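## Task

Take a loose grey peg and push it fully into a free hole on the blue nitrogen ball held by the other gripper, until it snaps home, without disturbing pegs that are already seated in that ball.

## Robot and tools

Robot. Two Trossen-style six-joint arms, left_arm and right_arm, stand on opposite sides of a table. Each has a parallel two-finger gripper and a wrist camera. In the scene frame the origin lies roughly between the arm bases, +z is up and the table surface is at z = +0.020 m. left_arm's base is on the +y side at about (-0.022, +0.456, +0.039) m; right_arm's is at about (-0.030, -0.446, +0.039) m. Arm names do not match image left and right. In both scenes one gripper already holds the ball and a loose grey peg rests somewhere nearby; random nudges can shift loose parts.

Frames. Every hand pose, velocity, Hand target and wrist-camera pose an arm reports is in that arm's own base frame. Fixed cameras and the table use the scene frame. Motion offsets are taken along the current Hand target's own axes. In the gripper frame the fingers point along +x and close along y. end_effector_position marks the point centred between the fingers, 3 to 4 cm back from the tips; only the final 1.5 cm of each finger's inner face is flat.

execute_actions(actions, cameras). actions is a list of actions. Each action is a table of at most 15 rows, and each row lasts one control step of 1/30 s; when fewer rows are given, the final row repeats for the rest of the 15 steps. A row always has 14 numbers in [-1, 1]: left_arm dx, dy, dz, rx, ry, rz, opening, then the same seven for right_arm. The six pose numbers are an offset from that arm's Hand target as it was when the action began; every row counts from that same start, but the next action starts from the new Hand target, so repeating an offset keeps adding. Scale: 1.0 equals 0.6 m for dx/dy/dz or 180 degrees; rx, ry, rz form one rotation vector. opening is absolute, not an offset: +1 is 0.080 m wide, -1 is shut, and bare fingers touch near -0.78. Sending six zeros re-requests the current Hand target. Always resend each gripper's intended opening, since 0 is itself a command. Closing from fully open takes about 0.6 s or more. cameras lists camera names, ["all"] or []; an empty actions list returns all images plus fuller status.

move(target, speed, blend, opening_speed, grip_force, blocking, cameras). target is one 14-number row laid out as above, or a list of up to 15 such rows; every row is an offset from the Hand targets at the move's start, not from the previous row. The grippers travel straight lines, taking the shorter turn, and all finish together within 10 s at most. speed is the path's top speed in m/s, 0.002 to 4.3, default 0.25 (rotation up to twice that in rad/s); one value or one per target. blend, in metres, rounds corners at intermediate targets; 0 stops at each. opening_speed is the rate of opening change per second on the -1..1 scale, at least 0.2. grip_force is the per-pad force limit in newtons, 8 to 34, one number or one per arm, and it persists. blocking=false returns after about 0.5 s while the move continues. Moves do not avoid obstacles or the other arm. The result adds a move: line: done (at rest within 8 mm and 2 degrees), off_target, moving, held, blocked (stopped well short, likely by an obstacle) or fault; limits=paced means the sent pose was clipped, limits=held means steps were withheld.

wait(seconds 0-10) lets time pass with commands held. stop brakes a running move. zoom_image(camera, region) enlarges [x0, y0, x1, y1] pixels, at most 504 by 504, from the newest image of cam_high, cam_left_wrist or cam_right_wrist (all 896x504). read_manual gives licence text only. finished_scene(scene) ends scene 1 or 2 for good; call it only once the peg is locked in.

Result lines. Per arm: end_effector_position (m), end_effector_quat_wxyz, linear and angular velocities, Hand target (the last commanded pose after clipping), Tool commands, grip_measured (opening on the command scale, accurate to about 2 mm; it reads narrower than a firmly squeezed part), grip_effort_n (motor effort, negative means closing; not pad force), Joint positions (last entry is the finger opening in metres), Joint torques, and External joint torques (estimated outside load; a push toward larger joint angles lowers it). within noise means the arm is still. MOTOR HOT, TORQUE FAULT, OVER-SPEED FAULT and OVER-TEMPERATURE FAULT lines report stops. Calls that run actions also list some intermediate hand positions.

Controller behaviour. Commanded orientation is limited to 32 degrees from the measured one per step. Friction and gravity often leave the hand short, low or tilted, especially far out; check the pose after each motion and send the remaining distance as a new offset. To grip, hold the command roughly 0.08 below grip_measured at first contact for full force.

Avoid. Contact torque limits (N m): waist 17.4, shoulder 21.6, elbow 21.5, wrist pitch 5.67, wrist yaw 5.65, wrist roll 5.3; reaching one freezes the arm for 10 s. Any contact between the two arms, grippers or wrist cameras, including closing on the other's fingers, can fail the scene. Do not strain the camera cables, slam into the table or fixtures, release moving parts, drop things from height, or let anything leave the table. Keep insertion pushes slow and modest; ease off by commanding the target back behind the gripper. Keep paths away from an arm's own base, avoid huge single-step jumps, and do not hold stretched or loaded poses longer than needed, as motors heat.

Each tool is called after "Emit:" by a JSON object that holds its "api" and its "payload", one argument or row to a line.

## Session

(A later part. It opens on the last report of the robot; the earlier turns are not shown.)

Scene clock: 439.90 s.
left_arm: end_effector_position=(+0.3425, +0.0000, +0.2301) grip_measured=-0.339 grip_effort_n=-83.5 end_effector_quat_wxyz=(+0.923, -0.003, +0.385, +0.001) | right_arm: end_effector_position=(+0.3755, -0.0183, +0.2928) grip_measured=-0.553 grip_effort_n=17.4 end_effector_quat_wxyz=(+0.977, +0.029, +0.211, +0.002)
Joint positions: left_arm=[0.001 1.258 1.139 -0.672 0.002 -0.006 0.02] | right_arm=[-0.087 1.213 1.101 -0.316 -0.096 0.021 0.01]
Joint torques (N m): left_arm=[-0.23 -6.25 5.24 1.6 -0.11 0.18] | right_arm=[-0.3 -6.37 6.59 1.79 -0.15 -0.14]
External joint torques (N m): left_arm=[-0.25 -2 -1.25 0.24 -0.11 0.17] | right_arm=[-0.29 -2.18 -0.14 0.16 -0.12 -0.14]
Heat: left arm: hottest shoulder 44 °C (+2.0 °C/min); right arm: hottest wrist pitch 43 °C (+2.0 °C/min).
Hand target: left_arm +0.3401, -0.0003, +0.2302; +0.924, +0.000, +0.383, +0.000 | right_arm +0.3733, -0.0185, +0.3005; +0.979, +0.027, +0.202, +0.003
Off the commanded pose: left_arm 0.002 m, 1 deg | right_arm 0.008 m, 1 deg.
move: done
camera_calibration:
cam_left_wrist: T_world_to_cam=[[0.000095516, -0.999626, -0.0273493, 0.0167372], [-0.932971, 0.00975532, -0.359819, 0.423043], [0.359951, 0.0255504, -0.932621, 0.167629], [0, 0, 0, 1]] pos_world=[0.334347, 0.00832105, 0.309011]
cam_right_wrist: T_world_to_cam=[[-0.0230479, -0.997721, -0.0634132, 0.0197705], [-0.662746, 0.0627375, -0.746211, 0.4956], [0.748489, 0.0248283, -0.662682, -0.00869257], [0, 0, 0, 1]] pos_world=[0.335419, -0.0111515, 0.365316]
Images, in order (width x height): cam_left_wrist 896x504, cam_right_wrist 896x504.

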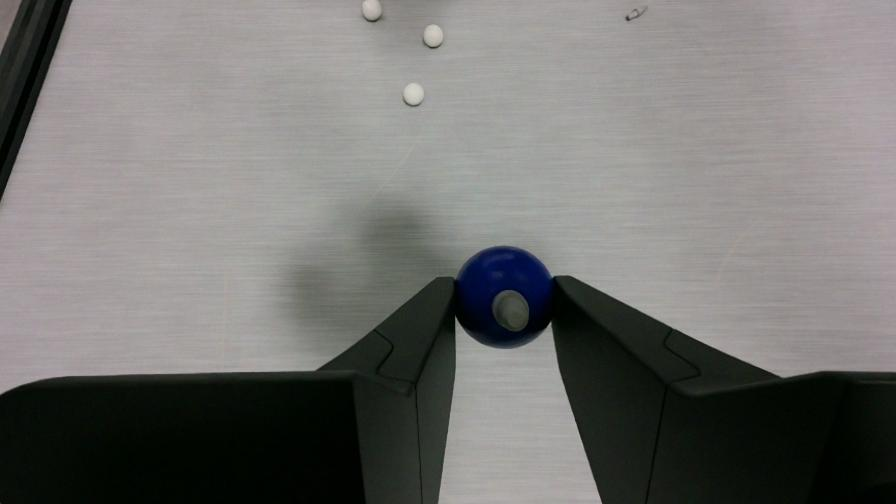

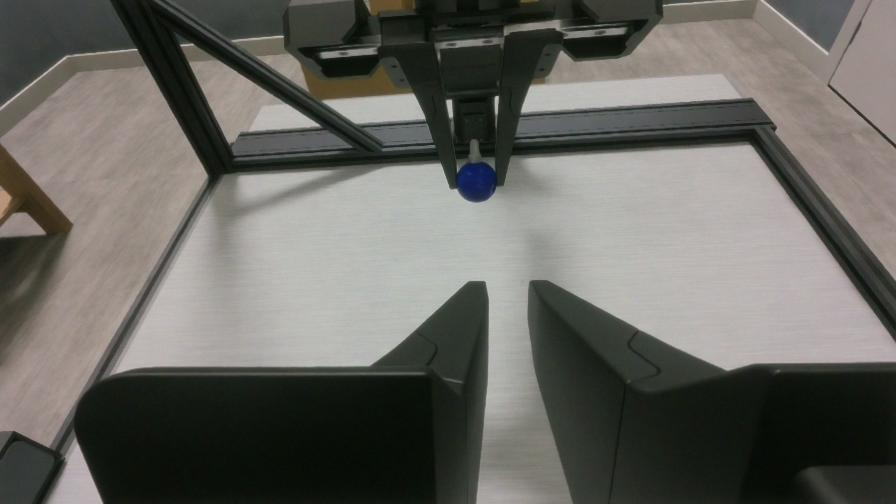

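Emit:
{"api": "move", "payload": {
  "target": [
    [0,0,0,0,0,0,-0.465,0.2,0.0065,0.03,0,0,0,-0.58]
  ],
  "speed": 0.15,
  "cameras": ["cam_left_wrist","cam_right_wrist"]
}}

Emit:
{"api": "zoom_image", "payload": {
  "camera": "cam_right_wrist",
  "region": [418, 180, 598, 360]
}}

Scene clock: 443.70 s.
left_arm: end_effector_position=(+0.3425, +0.0000, +0.2301) grip_measured=-0.339 grip_effort_n=-83.5 end_effector_quat_wxyz=(+0.923, -0.003, +0.385, +0.001) | right_arm: end_effector_position=(+0.4869, -0.0141, +0.2673) grip_measured=-0.576 grip_effort_n=-17.0 end_effector_quat_wxyz=(+0.978, +0.025, +0.205, +0.004)
Joint positions: left_arm=[0.001 1.258 1.139 -0.672 0.002 -0.006 0.02] | right_arm=[-0.048 1.63 1.342 -0.126 -0.061 0.028 0.009]
Joint torques (N m): left_arm=[-0.23 -6.23 5.24 1.59 -0.11 0.17] | right_arm=[0.22 -6.54 7.7 2.01 0.05 0.21]
External joint torques (N m): left_arm=[-0.22 -1.96 -1.3 0.21 -0.11 0.17] | right_arm=[0.14 0.64 0.94 0.38 0.07 0.21]
Heat: left arm: hottest shoulder 44 °C (+2.0 °C/min); right arm: hottest wrist pitch 42 °C (+0.0 °C/min).
Hand target: left_arm +0.3401, -0.0003, +0.2302; +0.924, +0.000, +0.383, +0.000 | right_arm +0.4907, -0.0136, +0.2699; +0.979, +0.027, +0.202, +0.003
Off the commanded pose: left_arm 0.002 m, 1 deg | right_arm 0.005 m, 0 deg.
move: done
camera_calibration:
cam_left_wrist: T_world_to_cam=[[0.000095516, -0.999626, -0.0273493, 0.0167372], [-0.932971, 0.00975532, -0.359819, 0.423043], [0.359951, 0.0255504, -0.932621, 0.167629], [0, 0, 0, 1]] pos_world=[0.334347, 0.00832105, 0.309011]
cam_right_wrist: T_world_to_cam=[[-0.0176862, -0.99831, -0.0553649, 0.0200114], [-0.653551, 0.0534493, -0.754993, 0.547927], [0.756676, 0.0228308, -0.653391, -0.115591], [0, 0, 0, 1]] pos_world=[0.445917, -0.00666967, 0.339263]
Images, in order (width x height): cam_left_wrist 896x504, cam_right_wrist 896x504.

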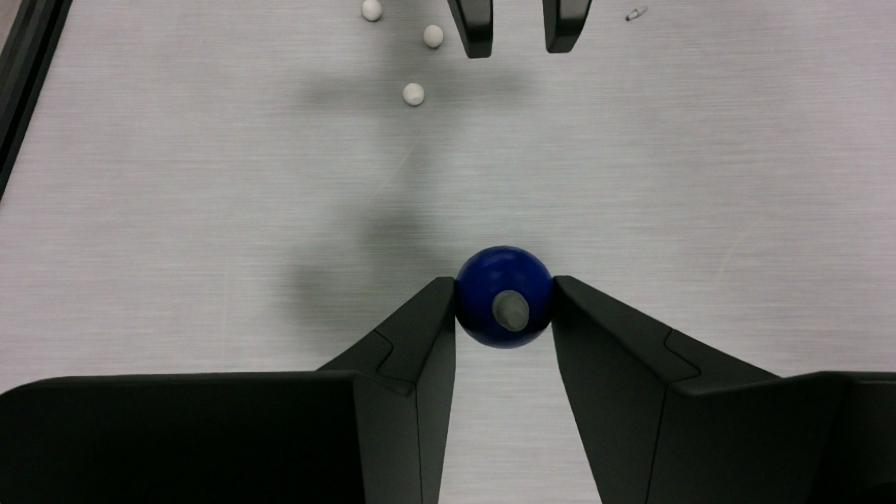

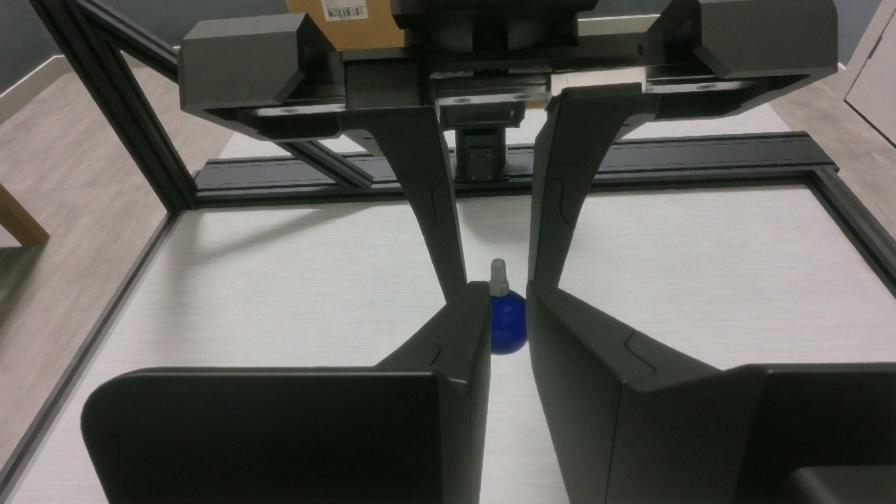

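Scaled by 2.800 from the camera's 896x504 image, which has a finer 1280x720 frame.

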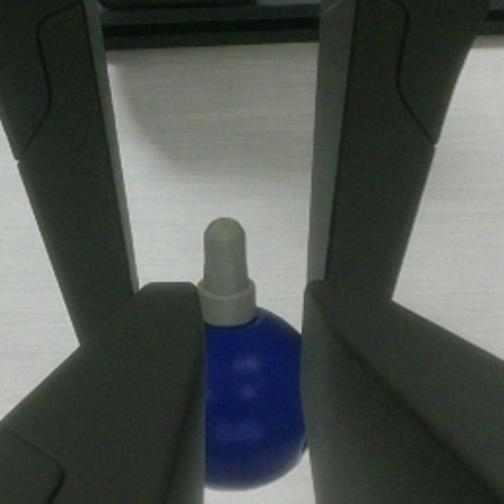

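Emit:
{"api": "move", "payload": {
  "target": [
    [0,0,0,0,0,0,-0.465,0.0533,0,-0.009,0,0,0,-0.58]
  ],
  "speed": 0.08,
  "cameras": ["cam_left_wrist","cam_right_wrist"]
}}

Emit:
{"api": "zoom_image", "payload": {
  "camera": "cam_right_wrist",
  "region": [418, 200, 598, 380]
}}

Emit:
{"api": "zoom_image", "payload": {
  "camera": "cam_left_wrist",
  "region": [404, 200, 604, 400]
}}

Scene clock: 446.77 s.
left_arm: end_effector_position=(+0.3425, +0.0000, +0.2301) grip_measured=-0.339 grip_effort_n=-83.5 end_effector_quat_wxyz=(+0.923, -0.003, +0.385, +0.001) | right_arm: end_effector_position=(+0.5140, -0.0134, +0.2501) grip_measured=-0.576 grip_effort_n=-17.0 end_effector_quat_wxyz=(+0.978, +0.025, +0.205, +0.004)
Joint positions: left_arm=[0.001 1.258 1.139 -0.672 0.002 -0.006 0.02] | right_arm=[-0.043 1.737 1.393 -0.07 -0.056 0.03 0.009]
Joint torques (N m): left_arm=[-0.23 -6.23 5.24 1.59 -0.12 0.18] | right_arm=[0.3 -7.19 7.64 2.05 0.05 0.19]
External joint torques (N m): left_arm=[-0.23 -1.93 -1.31 0.22 -0.11 0.17] | right_arm=[0.28 0.78 0.89 0.42 0.07 0.19]
Heat: left arm: hottest shoulder 44 °C (+0.0 °C/min); right arm: hottest wrist pitch 42 °C (+0.0 °C/min).
Hand target: left_arm +0.3401, -0.0003, +0.2302; +0.924, +0.000, +0.383, +0.000 | right_arm +0.5179, -0.0127, +0.2523; +0.979, +0.027, +0.202, +0.003
Off the commanded pose: left_arm 0.002 m, 1 deg | right_arm 0.005 m, 1 deg.
move: done
camera_calibration:
cam_left_wrist: T_world_to_cam=[[0.000095516, -0.999626, -0.0273493, 0.0167372], [-0.932971, 0.00975532, -0.359819, 0.423043], [0.359951, 0.0255504, -0.932621, 0.167629], [0, 0, 0, 1]] pos_world=[0.334347, 0.00832105, 0.309011]
cam_right_wrist: T_world_to_cam=[[-0.0177649, -0.998304, -0.0554321, 0.0202964], [-0.653659, 0.0535482, -0.754892, 0.552635], [0.756581, 0.0228231, -0.653502, -0.147271], [0, 0, 0, 1]] pos_world=[0.473018, -0.00596941, 0.322064]
Images, in order (width x height): cam_left_wrist 896x504, cam_right_wrist 896x504.

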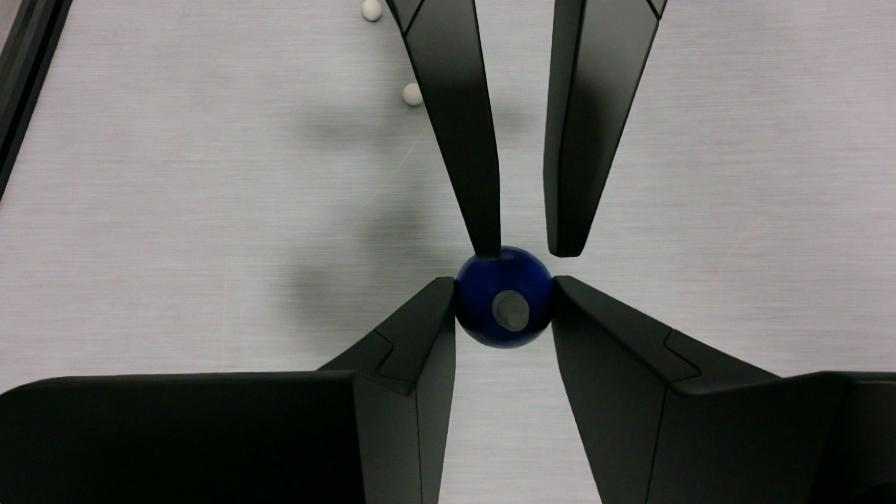

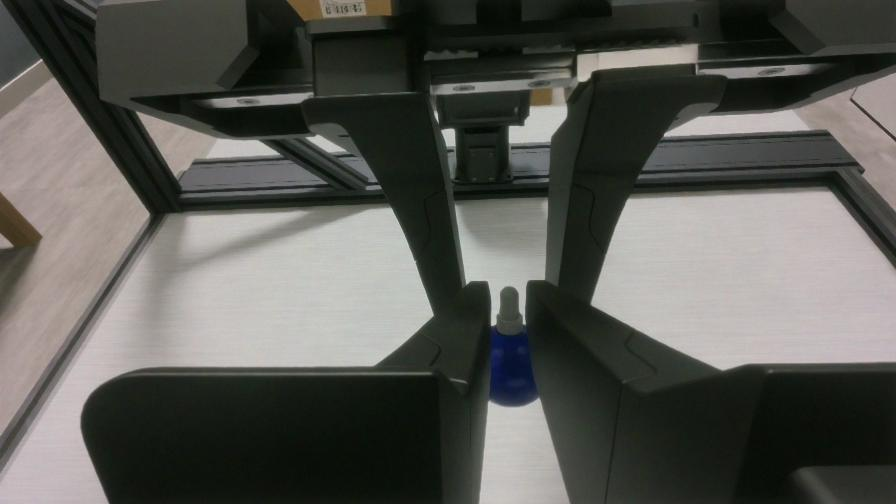

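Scaled by 2.800 from the camera's 896x504 image, which has a finer 1280x720 frame.

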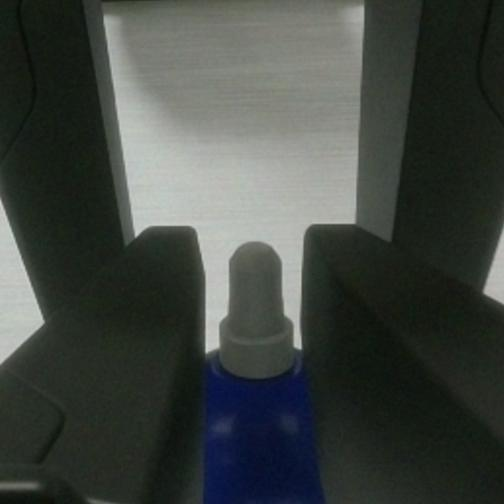

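Scaled by 2.520 from the camera's 896x504 image, which has a finer 1280x720 frame.

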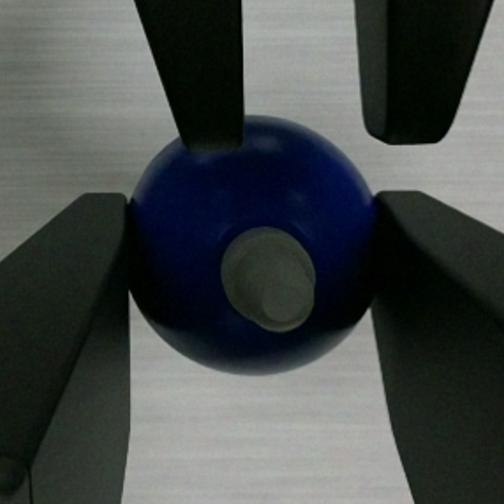

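Emit:
{"api": "move", "payload": {
  "target": [
    [0,0,0,0,0,0,-0.465,0.0,-0.0022,-0.003,0,0,0,-0.58],
    [0,0,0,0,0,0,-0.465,0.018,-0.0022,-0.003,0,0,0,-0.58]
  ],
  "speed": 0.06,
  "cameras": ["cam_left_wrist","cam_right_wrist"]
}}

Emit:
{"api": "zoom_image", "payload": {
  "camera": "cam_right_wrist",
  "region": [418, 200, 598, 380]
}}

Emit:
{"api": "zoom_image", "payload": {
  "camera": "cam_left_wrist",
  "region": [404, 200, 604, 400]
}}

Scene clock: 449.73 s.
left_arm: end_effector_position=(+0.3425, +0.0000, +0.2301) grip_measured=-0.339 grip_effort_n=-83.5 end_effector_quat_wxyz=(+0.923, -0.003, +0.385, +0.001) | right_arm: end_effector_position=(+0.5233, -0.0138, +0.2442) grip_measured=-0.576 grip_effort_n=-17.0 end_effector_quat_wxyz=(+0.978, +0.025, +0.205, +0.004)
Joint positions: left_arm=[0.001 1.258 1.139 -0.672 0.002 -0.006 0.02] | right_arm=[-0.043 1.775 1.415 -0.054 -0.056 0.03 0.009]
Joint torques (N m): left_arm=[-0.24 -6.23 5.25 1.59 -0.11 0.17] | right_arm=[-0.03 -7.44 7.71 2.04 0.03 0.17]
External joint torques (N m): left_arm=[-0.24 -2 -1.25 0.22 -0.11 0.17] | right_arm=[0.02 0.68 1.05 0.44 0.04 0.17]
Heat: left arm: hottest shoulder 44 °C (-1.0 °C/min); right arm: hottest elbow 42 °C (+2.0 °C/min).
Hand target: left_arm +0.3401, -0.0003, +0.2302; +0.924, +0.000, +0.383, +0.000 | right_arm +0.5271, -0.0137, +0.2463; +0.979, +0.027, +0.202, +0.003
Off the commanded pose: left_arm 0.002 m, 1 deg | right_arm 0.004 m, 1 deg.
move: done
camera_calibration:
cam_left_wrist: T_world_to_cam=[[0.000095516, -0.999626, -0.0273493, 0.0167372], [-0.932971, 0.00975532, -0.359819, 0.423043], [0.359951, 0.0255504, -0.932621, 0.167629], [0, 0, 0, 1]] pos_world=[0.334347, 0.00832105, 0.309011]
cam_right_wrist: T_world_to_cam=[[-0.0177649, -0.998304, -0.0554321, 0.0197353], [-0.653659, 0.0535482, -0.754892, 0.554282], [0.756581, 0.0228231, -0.653502, -0.158153], [0, 0, 0, 1]] pos_world=[0.482318, -0.00636941, 0.316164]
Images, in order (width x height): cam_left_wrist 896x504, cam_right_wrist 896x504.

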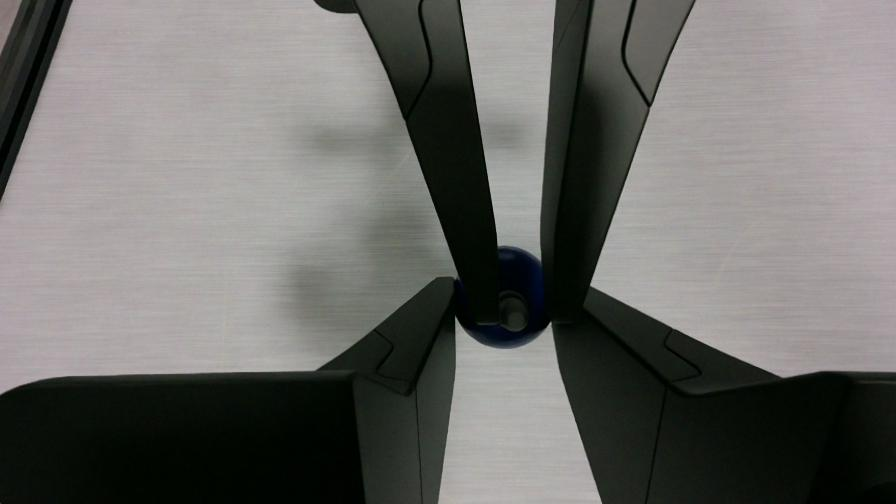

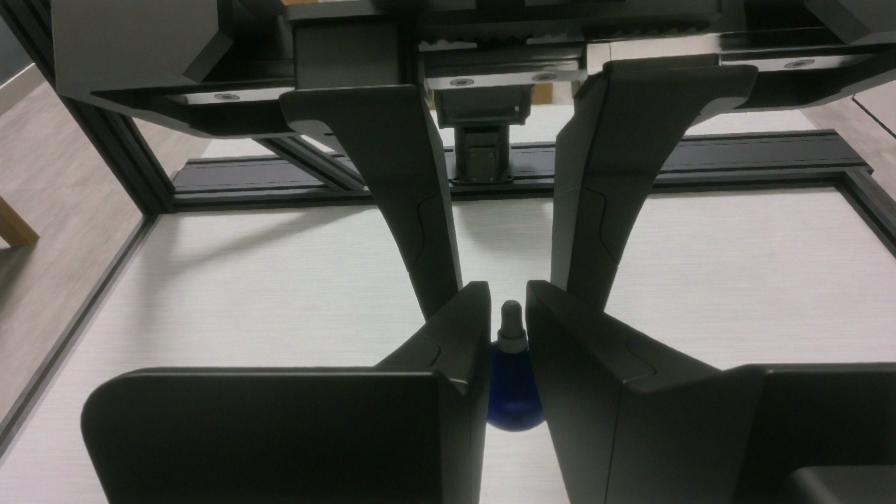

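Scaled by 2.800 from the camera's 896x504 image, which has a finer 1280x720 frame.

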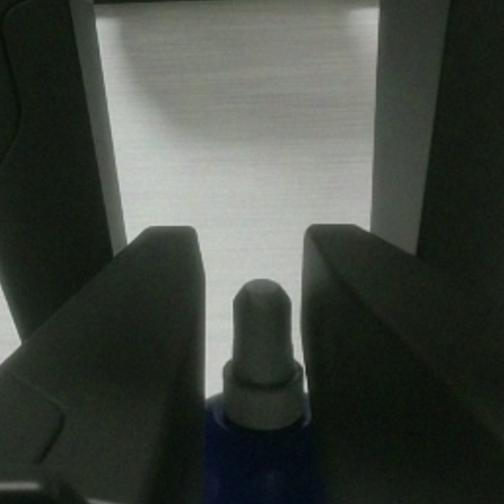

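Scaled by 2.520 from the camera's 896x504 image, which has a finer 1280x720 frame.

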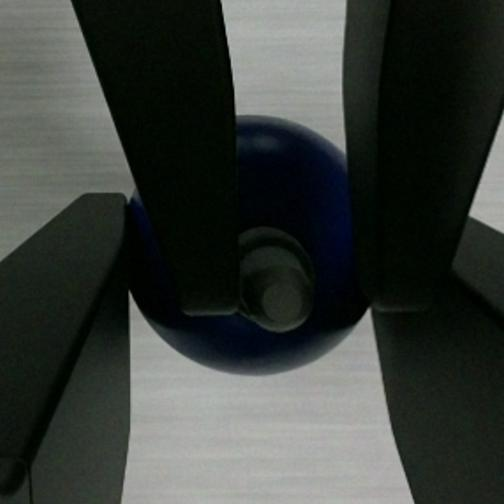

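Emit:
{"api": "move", "payload": {
  "target": [
    [0,0,0,0,0,0,-0.465,0.0,-0.0018,-0.001,0,0,0,-0.62],
    [0,0,0,0,0,0,-0.465,0.0065,-0.0018,-0.001,0,0,0,-0.64]
  ],
  "speed": 0.06,
  "cameras": ["cam_left_wrist","cam_right_wrist"]
}}

Emit:
{"api": "zoom_image", "payload": {
  "camera": "cam_right_wrist",
  "region": [418, 200, 598, 380]
}}

Emit:
{"api": "zoom_image", "payload": {
  "camera": "cam_left_wrist",
  "region": [404, 200, 604, 400]
}}

Scene clock: 453.20 s.
left_arm: end_effector_position=(+0.3424, +0.0000, +0.2301) grip_measured=-0.339 grip_effort_n=-83.5 end_effector_quat_wxyz=(+0.923, -0.003, +0.385, +0.001) | right_arm: end_effector_position=(+0.5265, -0.0141, +0.2424) grip_measured=-0.636 grip_effort_n=-17.0 end_effector_quat_wxyz=(+0.978, +0.025, +0.205, +0.003)
Joint positions: left_arm=[0.001 1.257 1.139 -0.672 0.002 -0.006 0.02] | right_arm=[-0.043 1.787 1.423 -0.049 -0.056 0.03 0.006]
Joint torques (N m): left_arm=[-0.24 -6.2 5.28 1.59 -0.11 0.17] | right_arm=[-0.08 -7.48 7.6 2.04 -0.04 0.13]
External joint torques (N m): left_arm=[-0.22 -1.97 -1.25 0.21 -0.12 0.17] | right_arm=[-0.15 0.63 1 0.46 -0.02 0.13]
Heat: left arm: hottest shoulder 44 °C (-2.0 °C/min); right arm: hottest elbow 42 °C (+1.0 °C/min).
Hand target: left_arm +0.3401, -0.0003, +0.2302; +0.924, +0.000, +0.383, +0.000 | right_arm +0.5305, -0.0148, +0.2442; +0.979, +0.027, +0.201, +0.003
Off the commanded pose: left_arm 0.002 m, 1 deg | right_arm 0.004 m, 0 deg.
move: done
camera_calibration:
cam_left_wrist: T_world_to_cam=[[0.000095516, -0.999626, -0.0273493, 0.0167372], [-0.932971, 0.00975532, -0.359819, 0.42295], [0.359951, 0.0255504, -0.932621, 0.167665], [0, 0, 0, 1]] pos_world=[0.334247, 0.00832105, 0.309011]
cam_right_wrist: T_world_to_cam=[[-0.0181702, -0.998297, -0.0554429, 0.0195927], [-0.65333, 0.0538309, -0.755157, 0.55489], [0.756855, 0.0225012, -0.653196, -0.161901], [0, 0, 0, 1]] pos_world=[0.485418, -0.00666796, 0.314362]
Images, in order (width x height): cam_left_wrist 896x504, cam_right_wrist 896x504.

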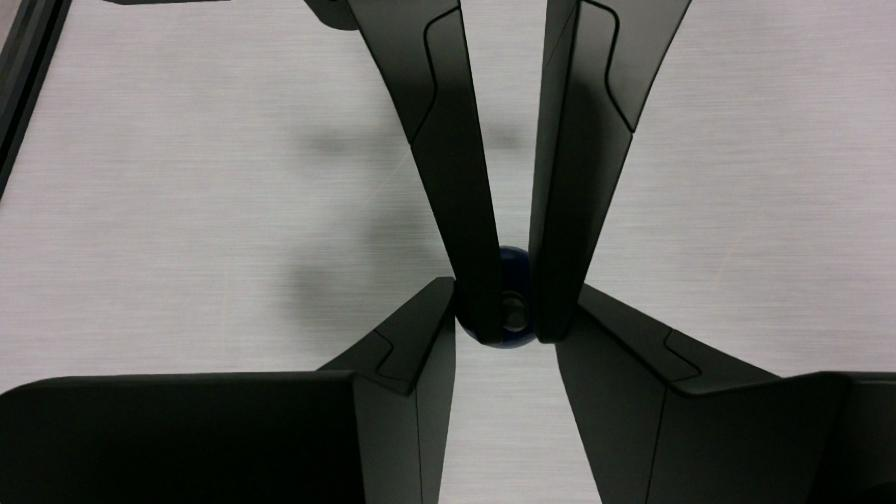

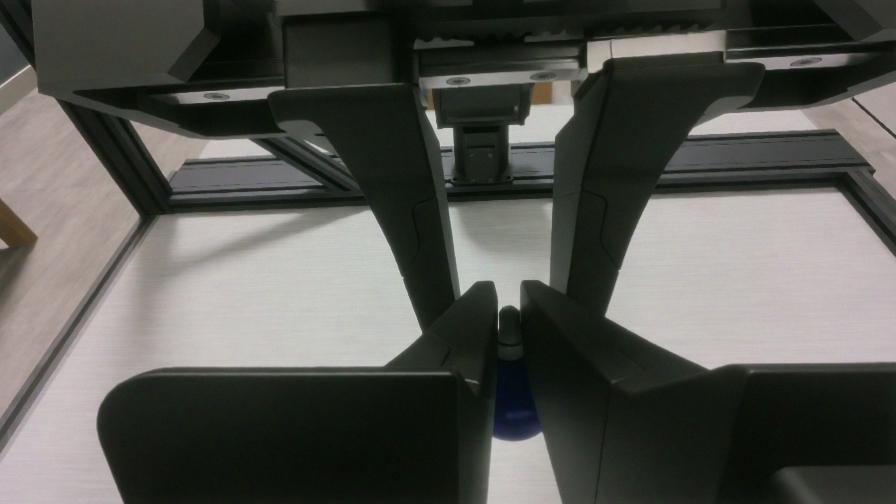

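Scaled by 2.800 from the camera's 896x504 image, which has a finer 1280x720 frame.

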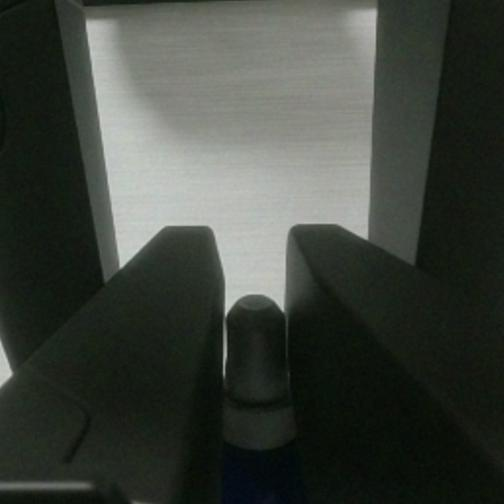

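Scaled by 2.520 from the camera's 896x504 image, which has a finer 1280x720 frame.

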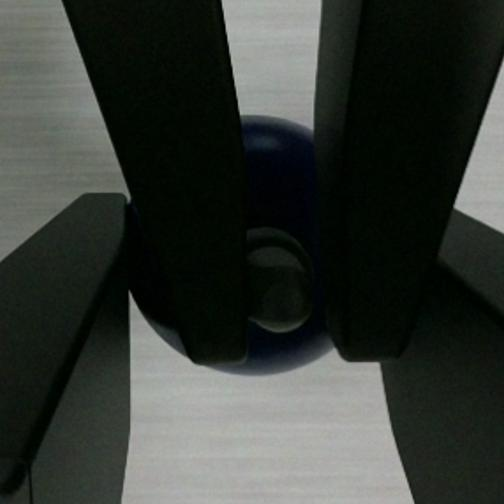

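Emit:
{"api": "move", "payload": {
  "target": [
    [0,0,0,0,0,0,-0.465,-0.004,0,0,0,0,0,-0.64],
    [0,0,0,0,0,0,-0.465,-0.004,0,0,0,0,0,-0.9]
  ],
  "speed": 0.06
}}

Emit:
{"api": "move", "payload": {
  "target": [
    [0,0,0,0,0,0,-0.465,-0.0162,0,-0.0025,0,0,0,-0.9],
    [0,0,0,0,0,0,-0.465,-0.029,0,-0.0128,0,0,0,-0.9]
  ],
  "speed": 0.05,
  "blend": 0.005,
  "cameras": ["cam_left_wrist","cam_right_wrist"]
}}

Emit:
{"api": "zoom_image", "payload": {
  "camera": "cam_right_wrist",
  "region": [418, 200, 598, 380]
}}

Emit:
{"api": "zoom_image", "payload": {
  "camera": "cam_left_wrist",
  "region": [404, 200, 604, 400]
}}

Scene clock: 458.40 s.
left_arm: end_effector_position=(+0.3423, -0.0001, +0.2299) grip_measured=-0.339 grip_effort_n=-83.5 end_effector_quat_wxyz=(+0.923, -0.003, +0.385, +0.001) | right_arm: end_effector_position=(+0.5265, -0.0144, +0.2424) grip_measured=-0.738 grip_effort_n=-83.5 end_effector_quat_wxyz=(+0.978, +0.025, +0.205, +0.003)
Joint positions: left_arm=[0 1.257 1.138 -0.672 0.002 -0.006 0.02] | right_arm=[-0.043 1.787 1.423 -0.049 -0.056 0.03 0.002]
Joint torques (N m): left_arm=[-0.21 -6.15 5.33 1.58 -0.11 0.17] | right_arm=[-0.18 -8.49 6.94 1.9 -0.06 0.14]
External joint torques (N m): left_arm=[-0.21 -1.84 -1.25 0.19 -0.11 0.17] | right_arm=[-0.18 -0.32 0.32 0.31 -0.05 0.14]
Heat: left arm: hottest shoulder 44 °C (-3.0 °C/min); right arm: hottest elbow 42 °C (+2.0 °C/min).
Hand target: left_arm +0.3402, -0.0004, +0.2301; +0.924, +0.000, +0.383, +0.000 | right_arm +0.5283, -0.0147, +0.2452; +0.979, +0.027, +0.201, +0.003
Off the commanded pose: left_arm 0.002 m, 1 deg | right_arm 0.003 m, 0 deg.
move: done

Scene clock: 459.33 s.
left_arm: end_effector_position=(+0.3440, -0.0001, +0.2314) grip_measured=-0.339 grip_effort_n=-83.5 end_effector_quat_wxyz=(+0.925, -0.003, +0.381, +0.001) | right_arm: end_effector_position=(+0.5148, -0.0145, +0.2440) grip_measured=-0.741 grip_effort_n=-83.5 end_effector_quat_wxyz=(+0.979, +0.025, +0.200, +0.003)
Joint positions: left_arm=[0 1.257 1.138 -0.661 0.002 -0.006 0.02] | right_arm=[-0.044 1.74 1.364 -0.027 -0.056 0.03 0.002]
Joint torques (N m): left_arm=[-0.2 -6.15 5.4 0.84 -0.11 0.17] | right_arm=[-0.21 -11.03 4.05 1.24 -0.11 0.11]
External joint torques (N m): left_arm=[-0.18 -1.91 -1.11 -0.54 -0.12 0.16] | right_arm=[-0.19 -3.08 -2.68 -0.39 -0.11 0.11]
Heat: left arm: hottest shoulder 44 °C (-3.0 °C/min); right arm: hottest elbow 42 °C (+2.0 °C/min).
Hand target: left_arm +0.3401, -0.0004, +0.2300; +0.924, +0.000, +0.383, +0.000 | right_arm +0.5093, -0.0147, +0.2450; +0.979, +0.027, +0.202, +0.003
Off the commanded pose: left_arm 0.004 m, 0 deg | right_arm 0.006 m, 0 deg.
move: done; blend cut to 0.0049 m at target 1
camera_calibration:
cam_left_wrist: T_world_to_cam=[[-0.0000695514, -0.999627, -0.0273159, 0.016715], [-0.929225, 0.0101582, -0.369375, 0.425852], [0.369514, 0.0253569, -0.928879, 0.164123], [0, 0, 0, 1]] pos_world=[0.335068, 0.00822122, 0.310206]
cam_right_wrist: T_world_to_cam=[[-0.0194167, -0.998293, -0.0550749, 0.0197138], [-0.645104, 0.0545939, -0.762142, 0.546064], [0.763848, 0.0207308, -0.645063, -0.157719], [0, 0, 0, 1]] pos_world=[0.473124, -0.00686194, 0.315525]
Images, in order (width x height): cam_left_wrist 896x504, cam_right_wrist 896x504.

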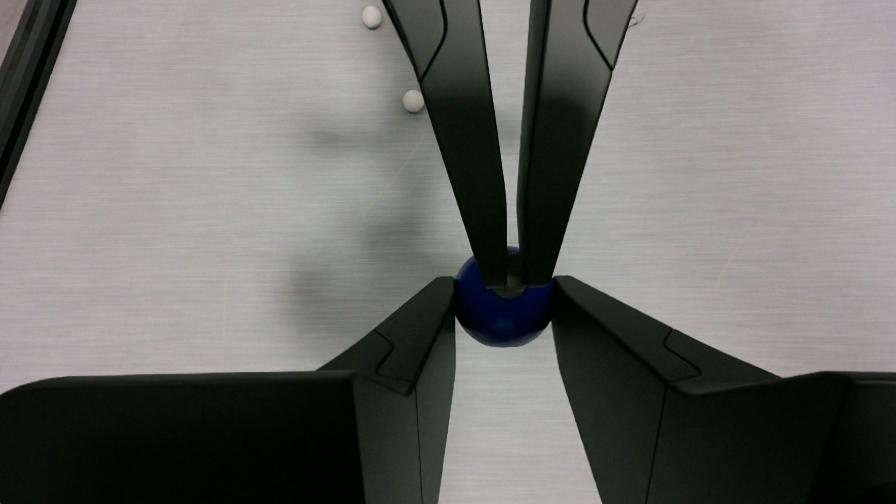

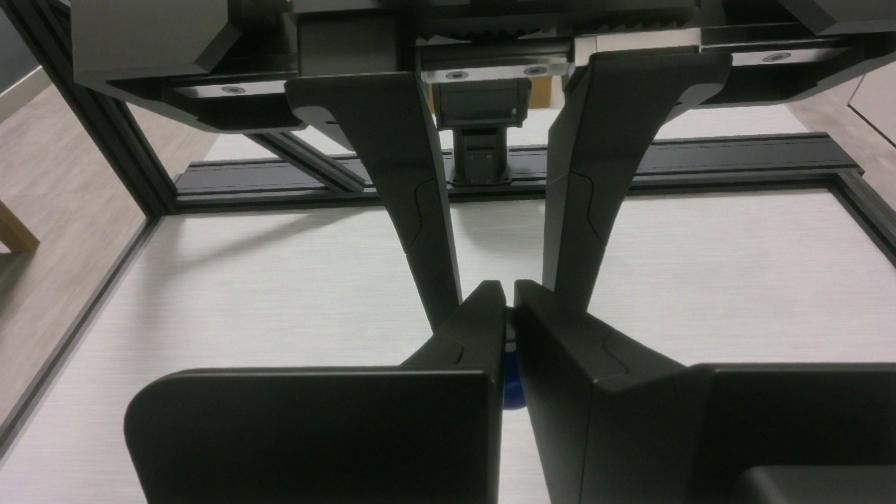

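Scaled by 2.800 from the camera's 896x504 image, which has a finer 1280x720 frame.

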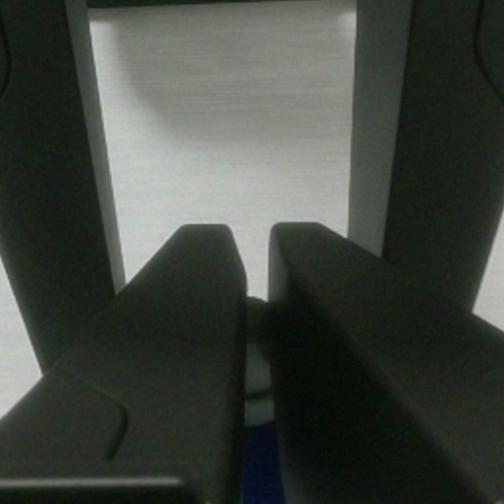

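Scaled by 2.520 from the camera's 896x504 image, which has a finer 1280x720 frame.

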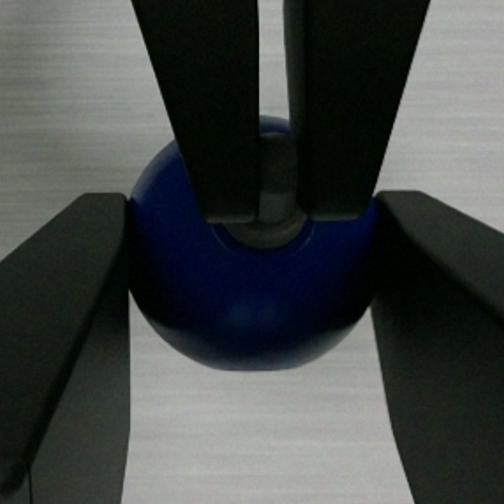

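Emit:
{"api": "move", "payload": {
  "target": [
    [0,0,0,0,0,0,-0.465,-0.007,0,-0.0155,0,0,0,-0.9],
    [0,0,0,0,0,0,-0.465,-0.004,0,-0.0315,0,0,0,-0.9]
  ],
  "speed": 0.05,
  "blend": 0.005,
  "cameras": ["cam_left_wrist","cam_right_wrist"]
}}

Emit:
{"api": "zoom_image", "payload": {
  "camera": "cam_right_wrist",
  "region": [418, 200, 598, 380]
}}

Emit:
{"api": "zoom_image", "payload": {
  "camera": "cam_left_wrist",
  "region": [404, 200, 604, 400]
}}

Scene clock: 463.20 s.
left_arm: end_effector_position=(+0.3425, -0.0001, +0.2288) grip_measured=-0.339 grip_effort_n=-83.5 end_effector_quat_wxyz=(+0.923, -0.003, +0.385, +0.001) | right_arm: end_effector_position=(+0.5045, -0.0140, +0.2345) grip_measured=-0.741 grip_effort_n=-83.5 end_effector_quat_wxyz=(+0.981, +0.024, +0.192, +0.003)
Joint positions: left_arm=[0 1.257 1.134 -0.668 0.002 -0.006 0.02] | right_arm=[-0.044 1.705 1.272 0.045 -0.056 0.03 0.002]
Joint torques (N m): left_arm=[-0.2 -6.16 5.87 1.28 -0.11 0.17] | right_arm=[-0.03 -9.47 3.61 1.09 -0.08 0.17]
External joint torques (N m): left_arm=[-0.22 -1.92 -0.66 -0.1 -0.1 0.17] | right_arm=[0.02 -1.88 -3.02 -0.52 -0.07 0.17]
Heat: left arm: hottest wrist pitch 44 °C (-3.0 °C/min); right arm: hottest elbow 41 °C (+1.0 °C/min).
Hand target: left_arm +0.3401, -0.0004, +0.2300; +0.924, +0.000, +0.383, +0.000 | right_arm +0.4996, -0.0138, +0.2285; +0.979, +0.027, +0.202, +0.003
Off the commanded pose: left_arm 0.003 m, 1 deg | right_arm 0.008 m, 1 deg.
move: done; blend cut to 0.0049 m at target 1
camera_calibration:
cam_left_wrist: T_world_to_cam=[[-0.000361018, -0.999627, -0.0273147, 0.0167439], [-0.933117, 0.0101584, -0.359429, 0.4225], [0.359572, 0.0253581, -0.932773, 0.166595], [0, 0, 0, 1]] pos_world=[0.334345, 0.00822123, 0.307711]
cam_right_wrist: T_world_to_cam=[[-0.018587, -0.998332, -0.0546579, 0.0189217], [-0.633391, 0.0540557, -0.771942, 0.52853], [0.773609, 0.0202718, -0.633339, -0.163665], [0, 0, 0, 1]] pos_world=[0.46173, -0.0063622, 0.305373]
Images, in order (width x height): cam_left_wrist 896x504, cam_right_wrist 896x504.

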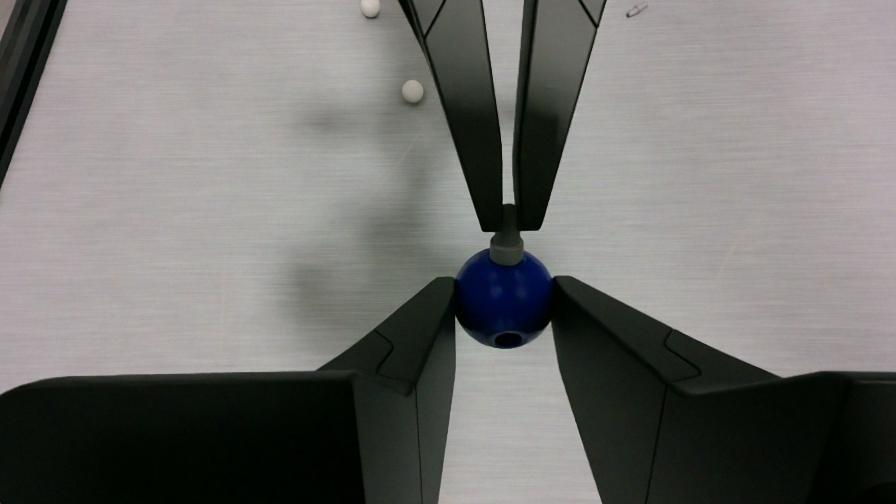

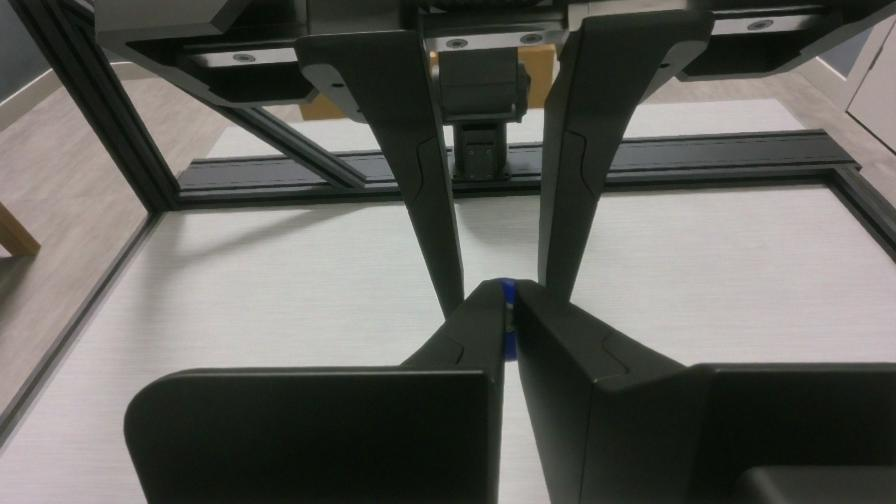

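Scaled by 2.800 from the camera's 896x504 image, which has a finer 1280x720 frame.

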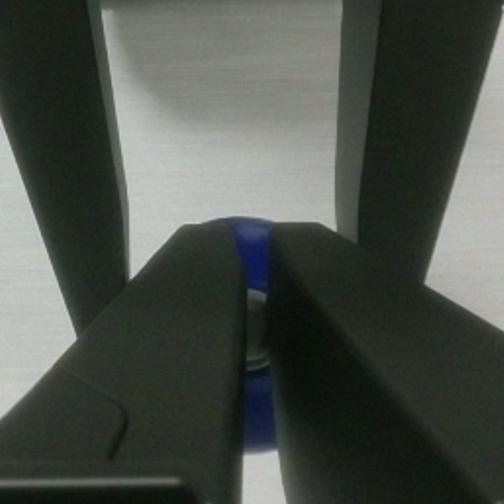

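Scaled by 2.520 from the camera's 896x504 image, which has a finer 1280x720 frame.

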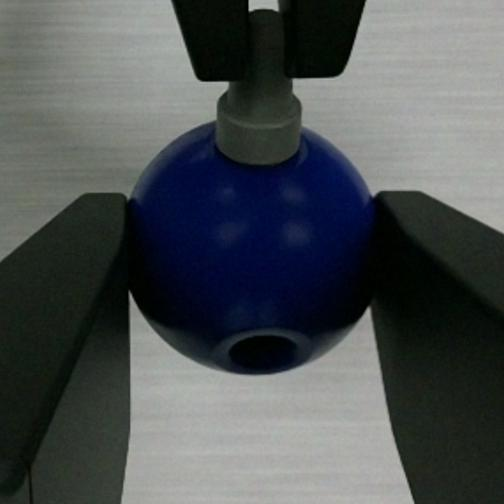

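Emit:
{"api": "move", "payload": {
  "target": [
    [0,0,0,0,0,0,-0.465,0.0,0,-0.015,0,0,0,-0.9],
    [0,0,0,0,0,0,-0.465,0.006,0,-0.03,0,0,0,-0.9]
  ],
  "speed": 0.05,
  "blend": 0.005,
  "cameras": ["cam_left_wrist","cam_right_wrist"]
}}

Emit:
{"api": "zoom_image", "payload": {
  "camera": "cam_left_wrist",
  "region": [404, 180, 604, 380]
}}

Scene clock: 466.03 s.
left_arm: end_effector_position=(+0.3411, -0.0001, +0.2262) grip_measured=-0.339 grip_effort_n=-83.5 end_effector_quat_wxyz=(+0.921, -0.003, +0.390, +0.001) | right_arm: end_effector_position=(+0.5001, -0.0138, +0.2224) grip_measured=-0.741 grip_effort_n=-83.5 end_effector_quat_wxyz=(+0.982, +0.024, +0.186, +0.003)
Joint positions: left_arm=[0 1.257 1.13 -0.674 0.002 -0.006 0.02] | right_arm=[-0.044 1.697 1.203 0.119 -0.056 0.03 0.002]
Joint torques (N m): left_arm=[-0.21 -6.16 6.38 1.66 -0.11 0.17] | right_arm=[0.07 -8.31 3.53 0.97 -0.02 0.17]
External joint torques (N m): left_arm=[-0.22 -1.9 -0.14 0.3 -0.11 0.16] | right_arm=[0.13 -0.84 -3.04 -0.65 -0.01 0.17]
Heat: left arm: hottest wrist pitch 44 °C (-3.0 °C/min); right arm: hottest elbow 41 °C (+2.0 °C/min).
Hand target: left_arm +0.3402, -0.0004, +0.2302; +0.924, +0.000, +0.383, +0.000 | right_arm +0.4958, -0.0128, +0.2106; +0.979, +0.027, +0.202, +0.003
Off the commanded pose: left_arm 0.004 m, 1 deg | right_arm 0.013 m, 2 deg.
move: off_target (right_arm); blend cut to 0.0045 m at target 1
camera_calibration:
cam_left_wrist: T_world_to_cam=[[-0.000632032, -0.999627, -0.0273087, 0.0167642], [-0.936636, 0.0101581, -0.350156, 0.419369], [0.350303, 0.025357, -0.936293, 0.16866], [0, 0, 0, 1]] pos_world=[0.333725, 0.00822122, 0.305217]
cam_right_wrist: T_world_to_cam=[[-0.0178991, -0.998363, -0.0543245, 0.017918], [-0.623413, 0.0536222, -0.780051, 0.51316], [0.781687, 0.0199045, -0.623353, -0.174116], [0, 0, 0, 1]] pos_world=[0.456336, -0.00616241, 0.292729]
Images, in order (width x height): cam_left_wrist 896x504, cam_right_wrist 896x504.

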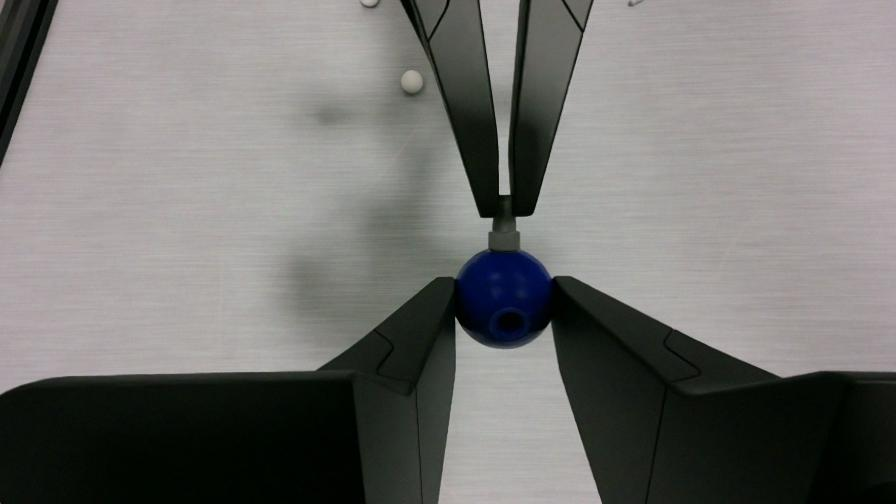

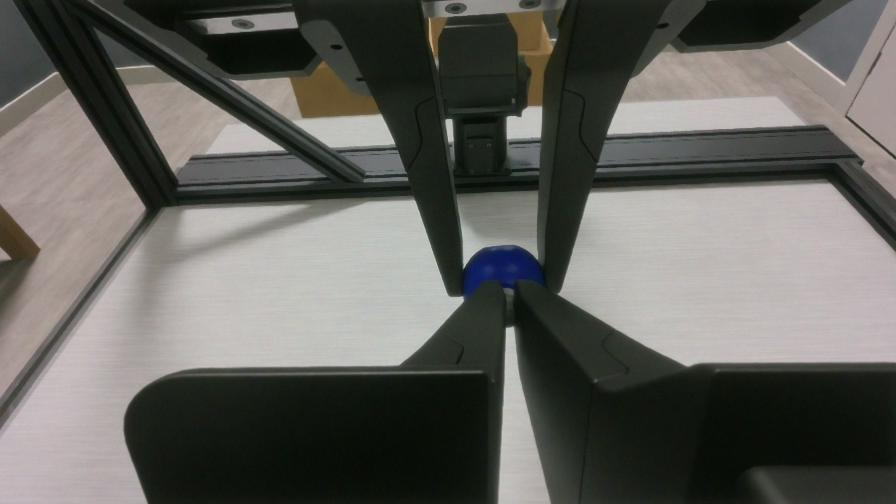

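Scaled by 2.520 from the camera's 896x504 image, which has a finer 1280x720 frame.

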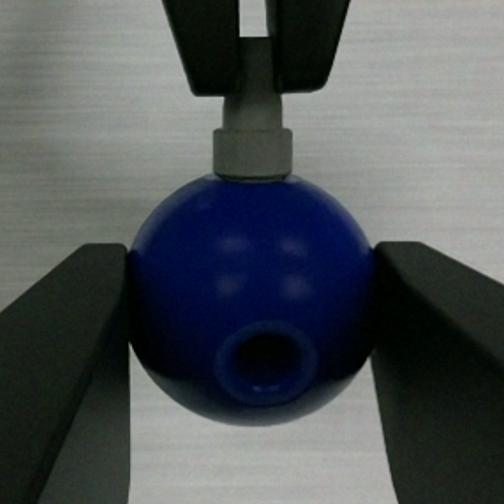

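Emit:
{"api": "zoom_image", "payload": {
  "camera": "cam_left_wrist",
  "region": [475, 215, 535, 275]
}}

Scaled by 8.400 from the camera's 896x504 image, which has a finer 1280x720 frame.

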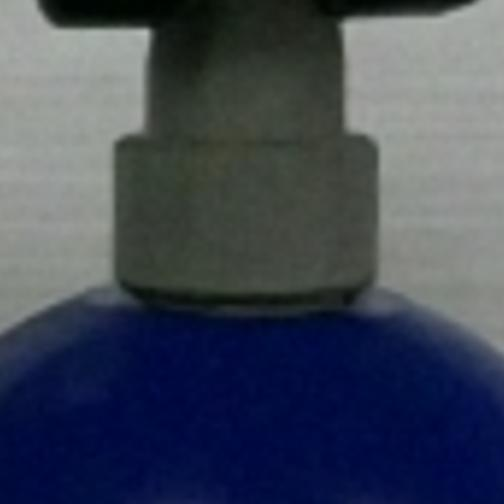

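Emit:
{"api": "move", "payload": {
  "target": [
    [0,0,0,0,0,0,-0.465,0.006,0,-0.02,0,0,0,-0.9]
  ],
  "speed": 0.05,
  "cameras": ["cam_left_wrist","cam_right_wrist"]
}}

Emit:
{"api": "zoom_image", "payload": {
  "camera": "cam_left_wrist",
  "region": [475, 215, 535, 275]
}}

Scene clock: 469.47 s.
left_arm: end_effector_position=(+0.3407, -0.0001, +0.2256) grip_measured=-0.339 grip_effort_n=-83.5 end_effector_quat_wxyz=(+0.920, -0.003, +0.391, +0.001) | right_arm: end_effector_position=(+0.4981, -0.0138, +0.2146) grip_measured=-0.742 grip_effort_n=-83.5 end_effector_quat_wxyz=(+0.983, +0.024, +0.181, +0.003)
Joint positions: left_arm=[0 1.257 1.129 -0.675 0.002 -0.006 0.02] | right_arm=[-0.044 1.697 1.163 0.17 -0.055 0.03 0.002]
Joint torques (N m): left_arm=[-0.21 -6.2 6.51 1.74 -0.12 0.16] | right_arm=[0.36 -7.16 3.36 0.88 0.01 0.2]
External joint torques (N m): left_arm=[-0.24 -2.04 0.03 0.38 -0.11 0.16] | right_arm=[0.4 0.29 -3.19 -0.75 0.02 0.2]
Heat: left arm: hottest wrist pitch 44 °C (-2.0 °C/min); right arm: hottest wrist pitch 41 °C (-1.0 °C/min).
Hand target: left_arm +0.3402, -0.0004, +0.2302; +0.924, +0.000, +0.383, +0.000 | right_arm +0.4944, -0.0121, +0.1982; +0.979, +0.027, +0.202, +0.003
Off the commanded pose: left_arm 0.005 m, 1 deg | right_arm 0.017 m, 2 deg.
move: off_target (right_arm)
camera_calibration:
cam_left_wrist: T_world_to_cam=[[-0.000693328, -0.999627, -0.0273077, 0.0167679], [-0.937421, 0.0101582, -0.34805, 0.418681], [0.348197, 0.0253575, -0.937078, 0.169077], [0, 0, 0, 1]] pos_world=[0.33362, 0.00822122, 0.304618]
cam_right_wrist: T_world_to_cam=[[-0.0180047, -0.998392, -0.0537516, 0.0174035], [-0.61532, 0.0534382, -0.786464, 0.503124], [0.788071, 0.0189144, -0.615293, -0.182402], [0, 0, 0, 1]] pos_world=[0.453642, -0.00606055, 0.284393]
Images, in order (width x height): cam_left_wrist 896x504, cam_right_wrist 896x504.

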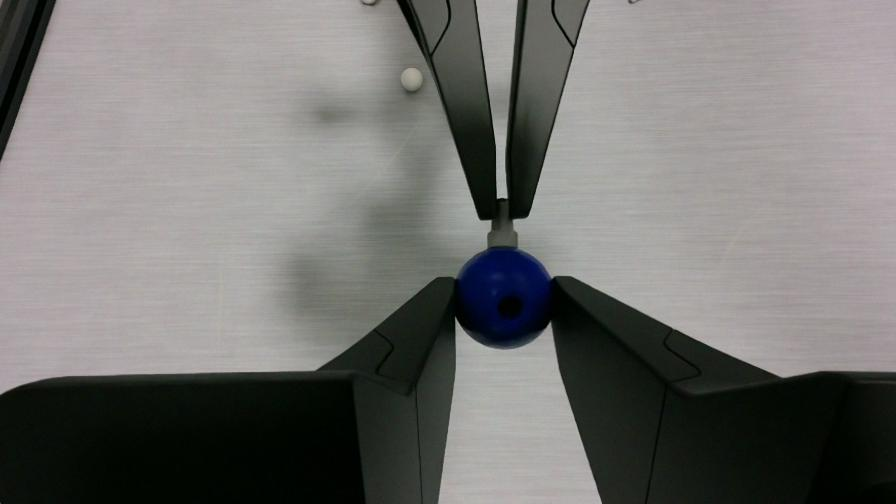

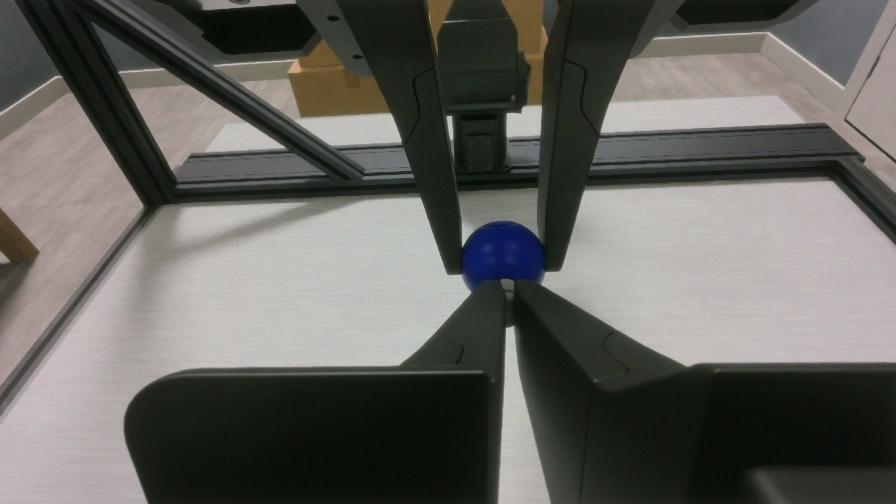

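Scaled by 8.400 from the camera's 896x504 image, which has a finer 1280x720 frame.

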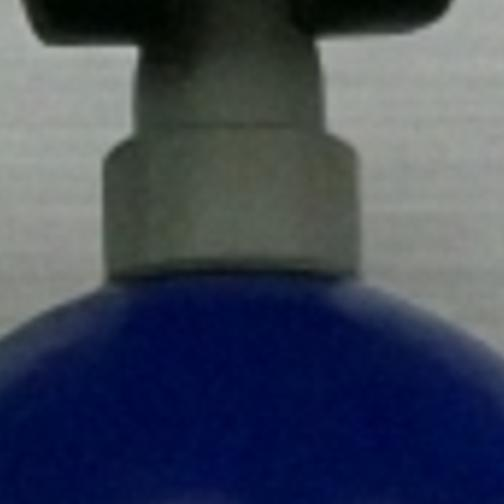

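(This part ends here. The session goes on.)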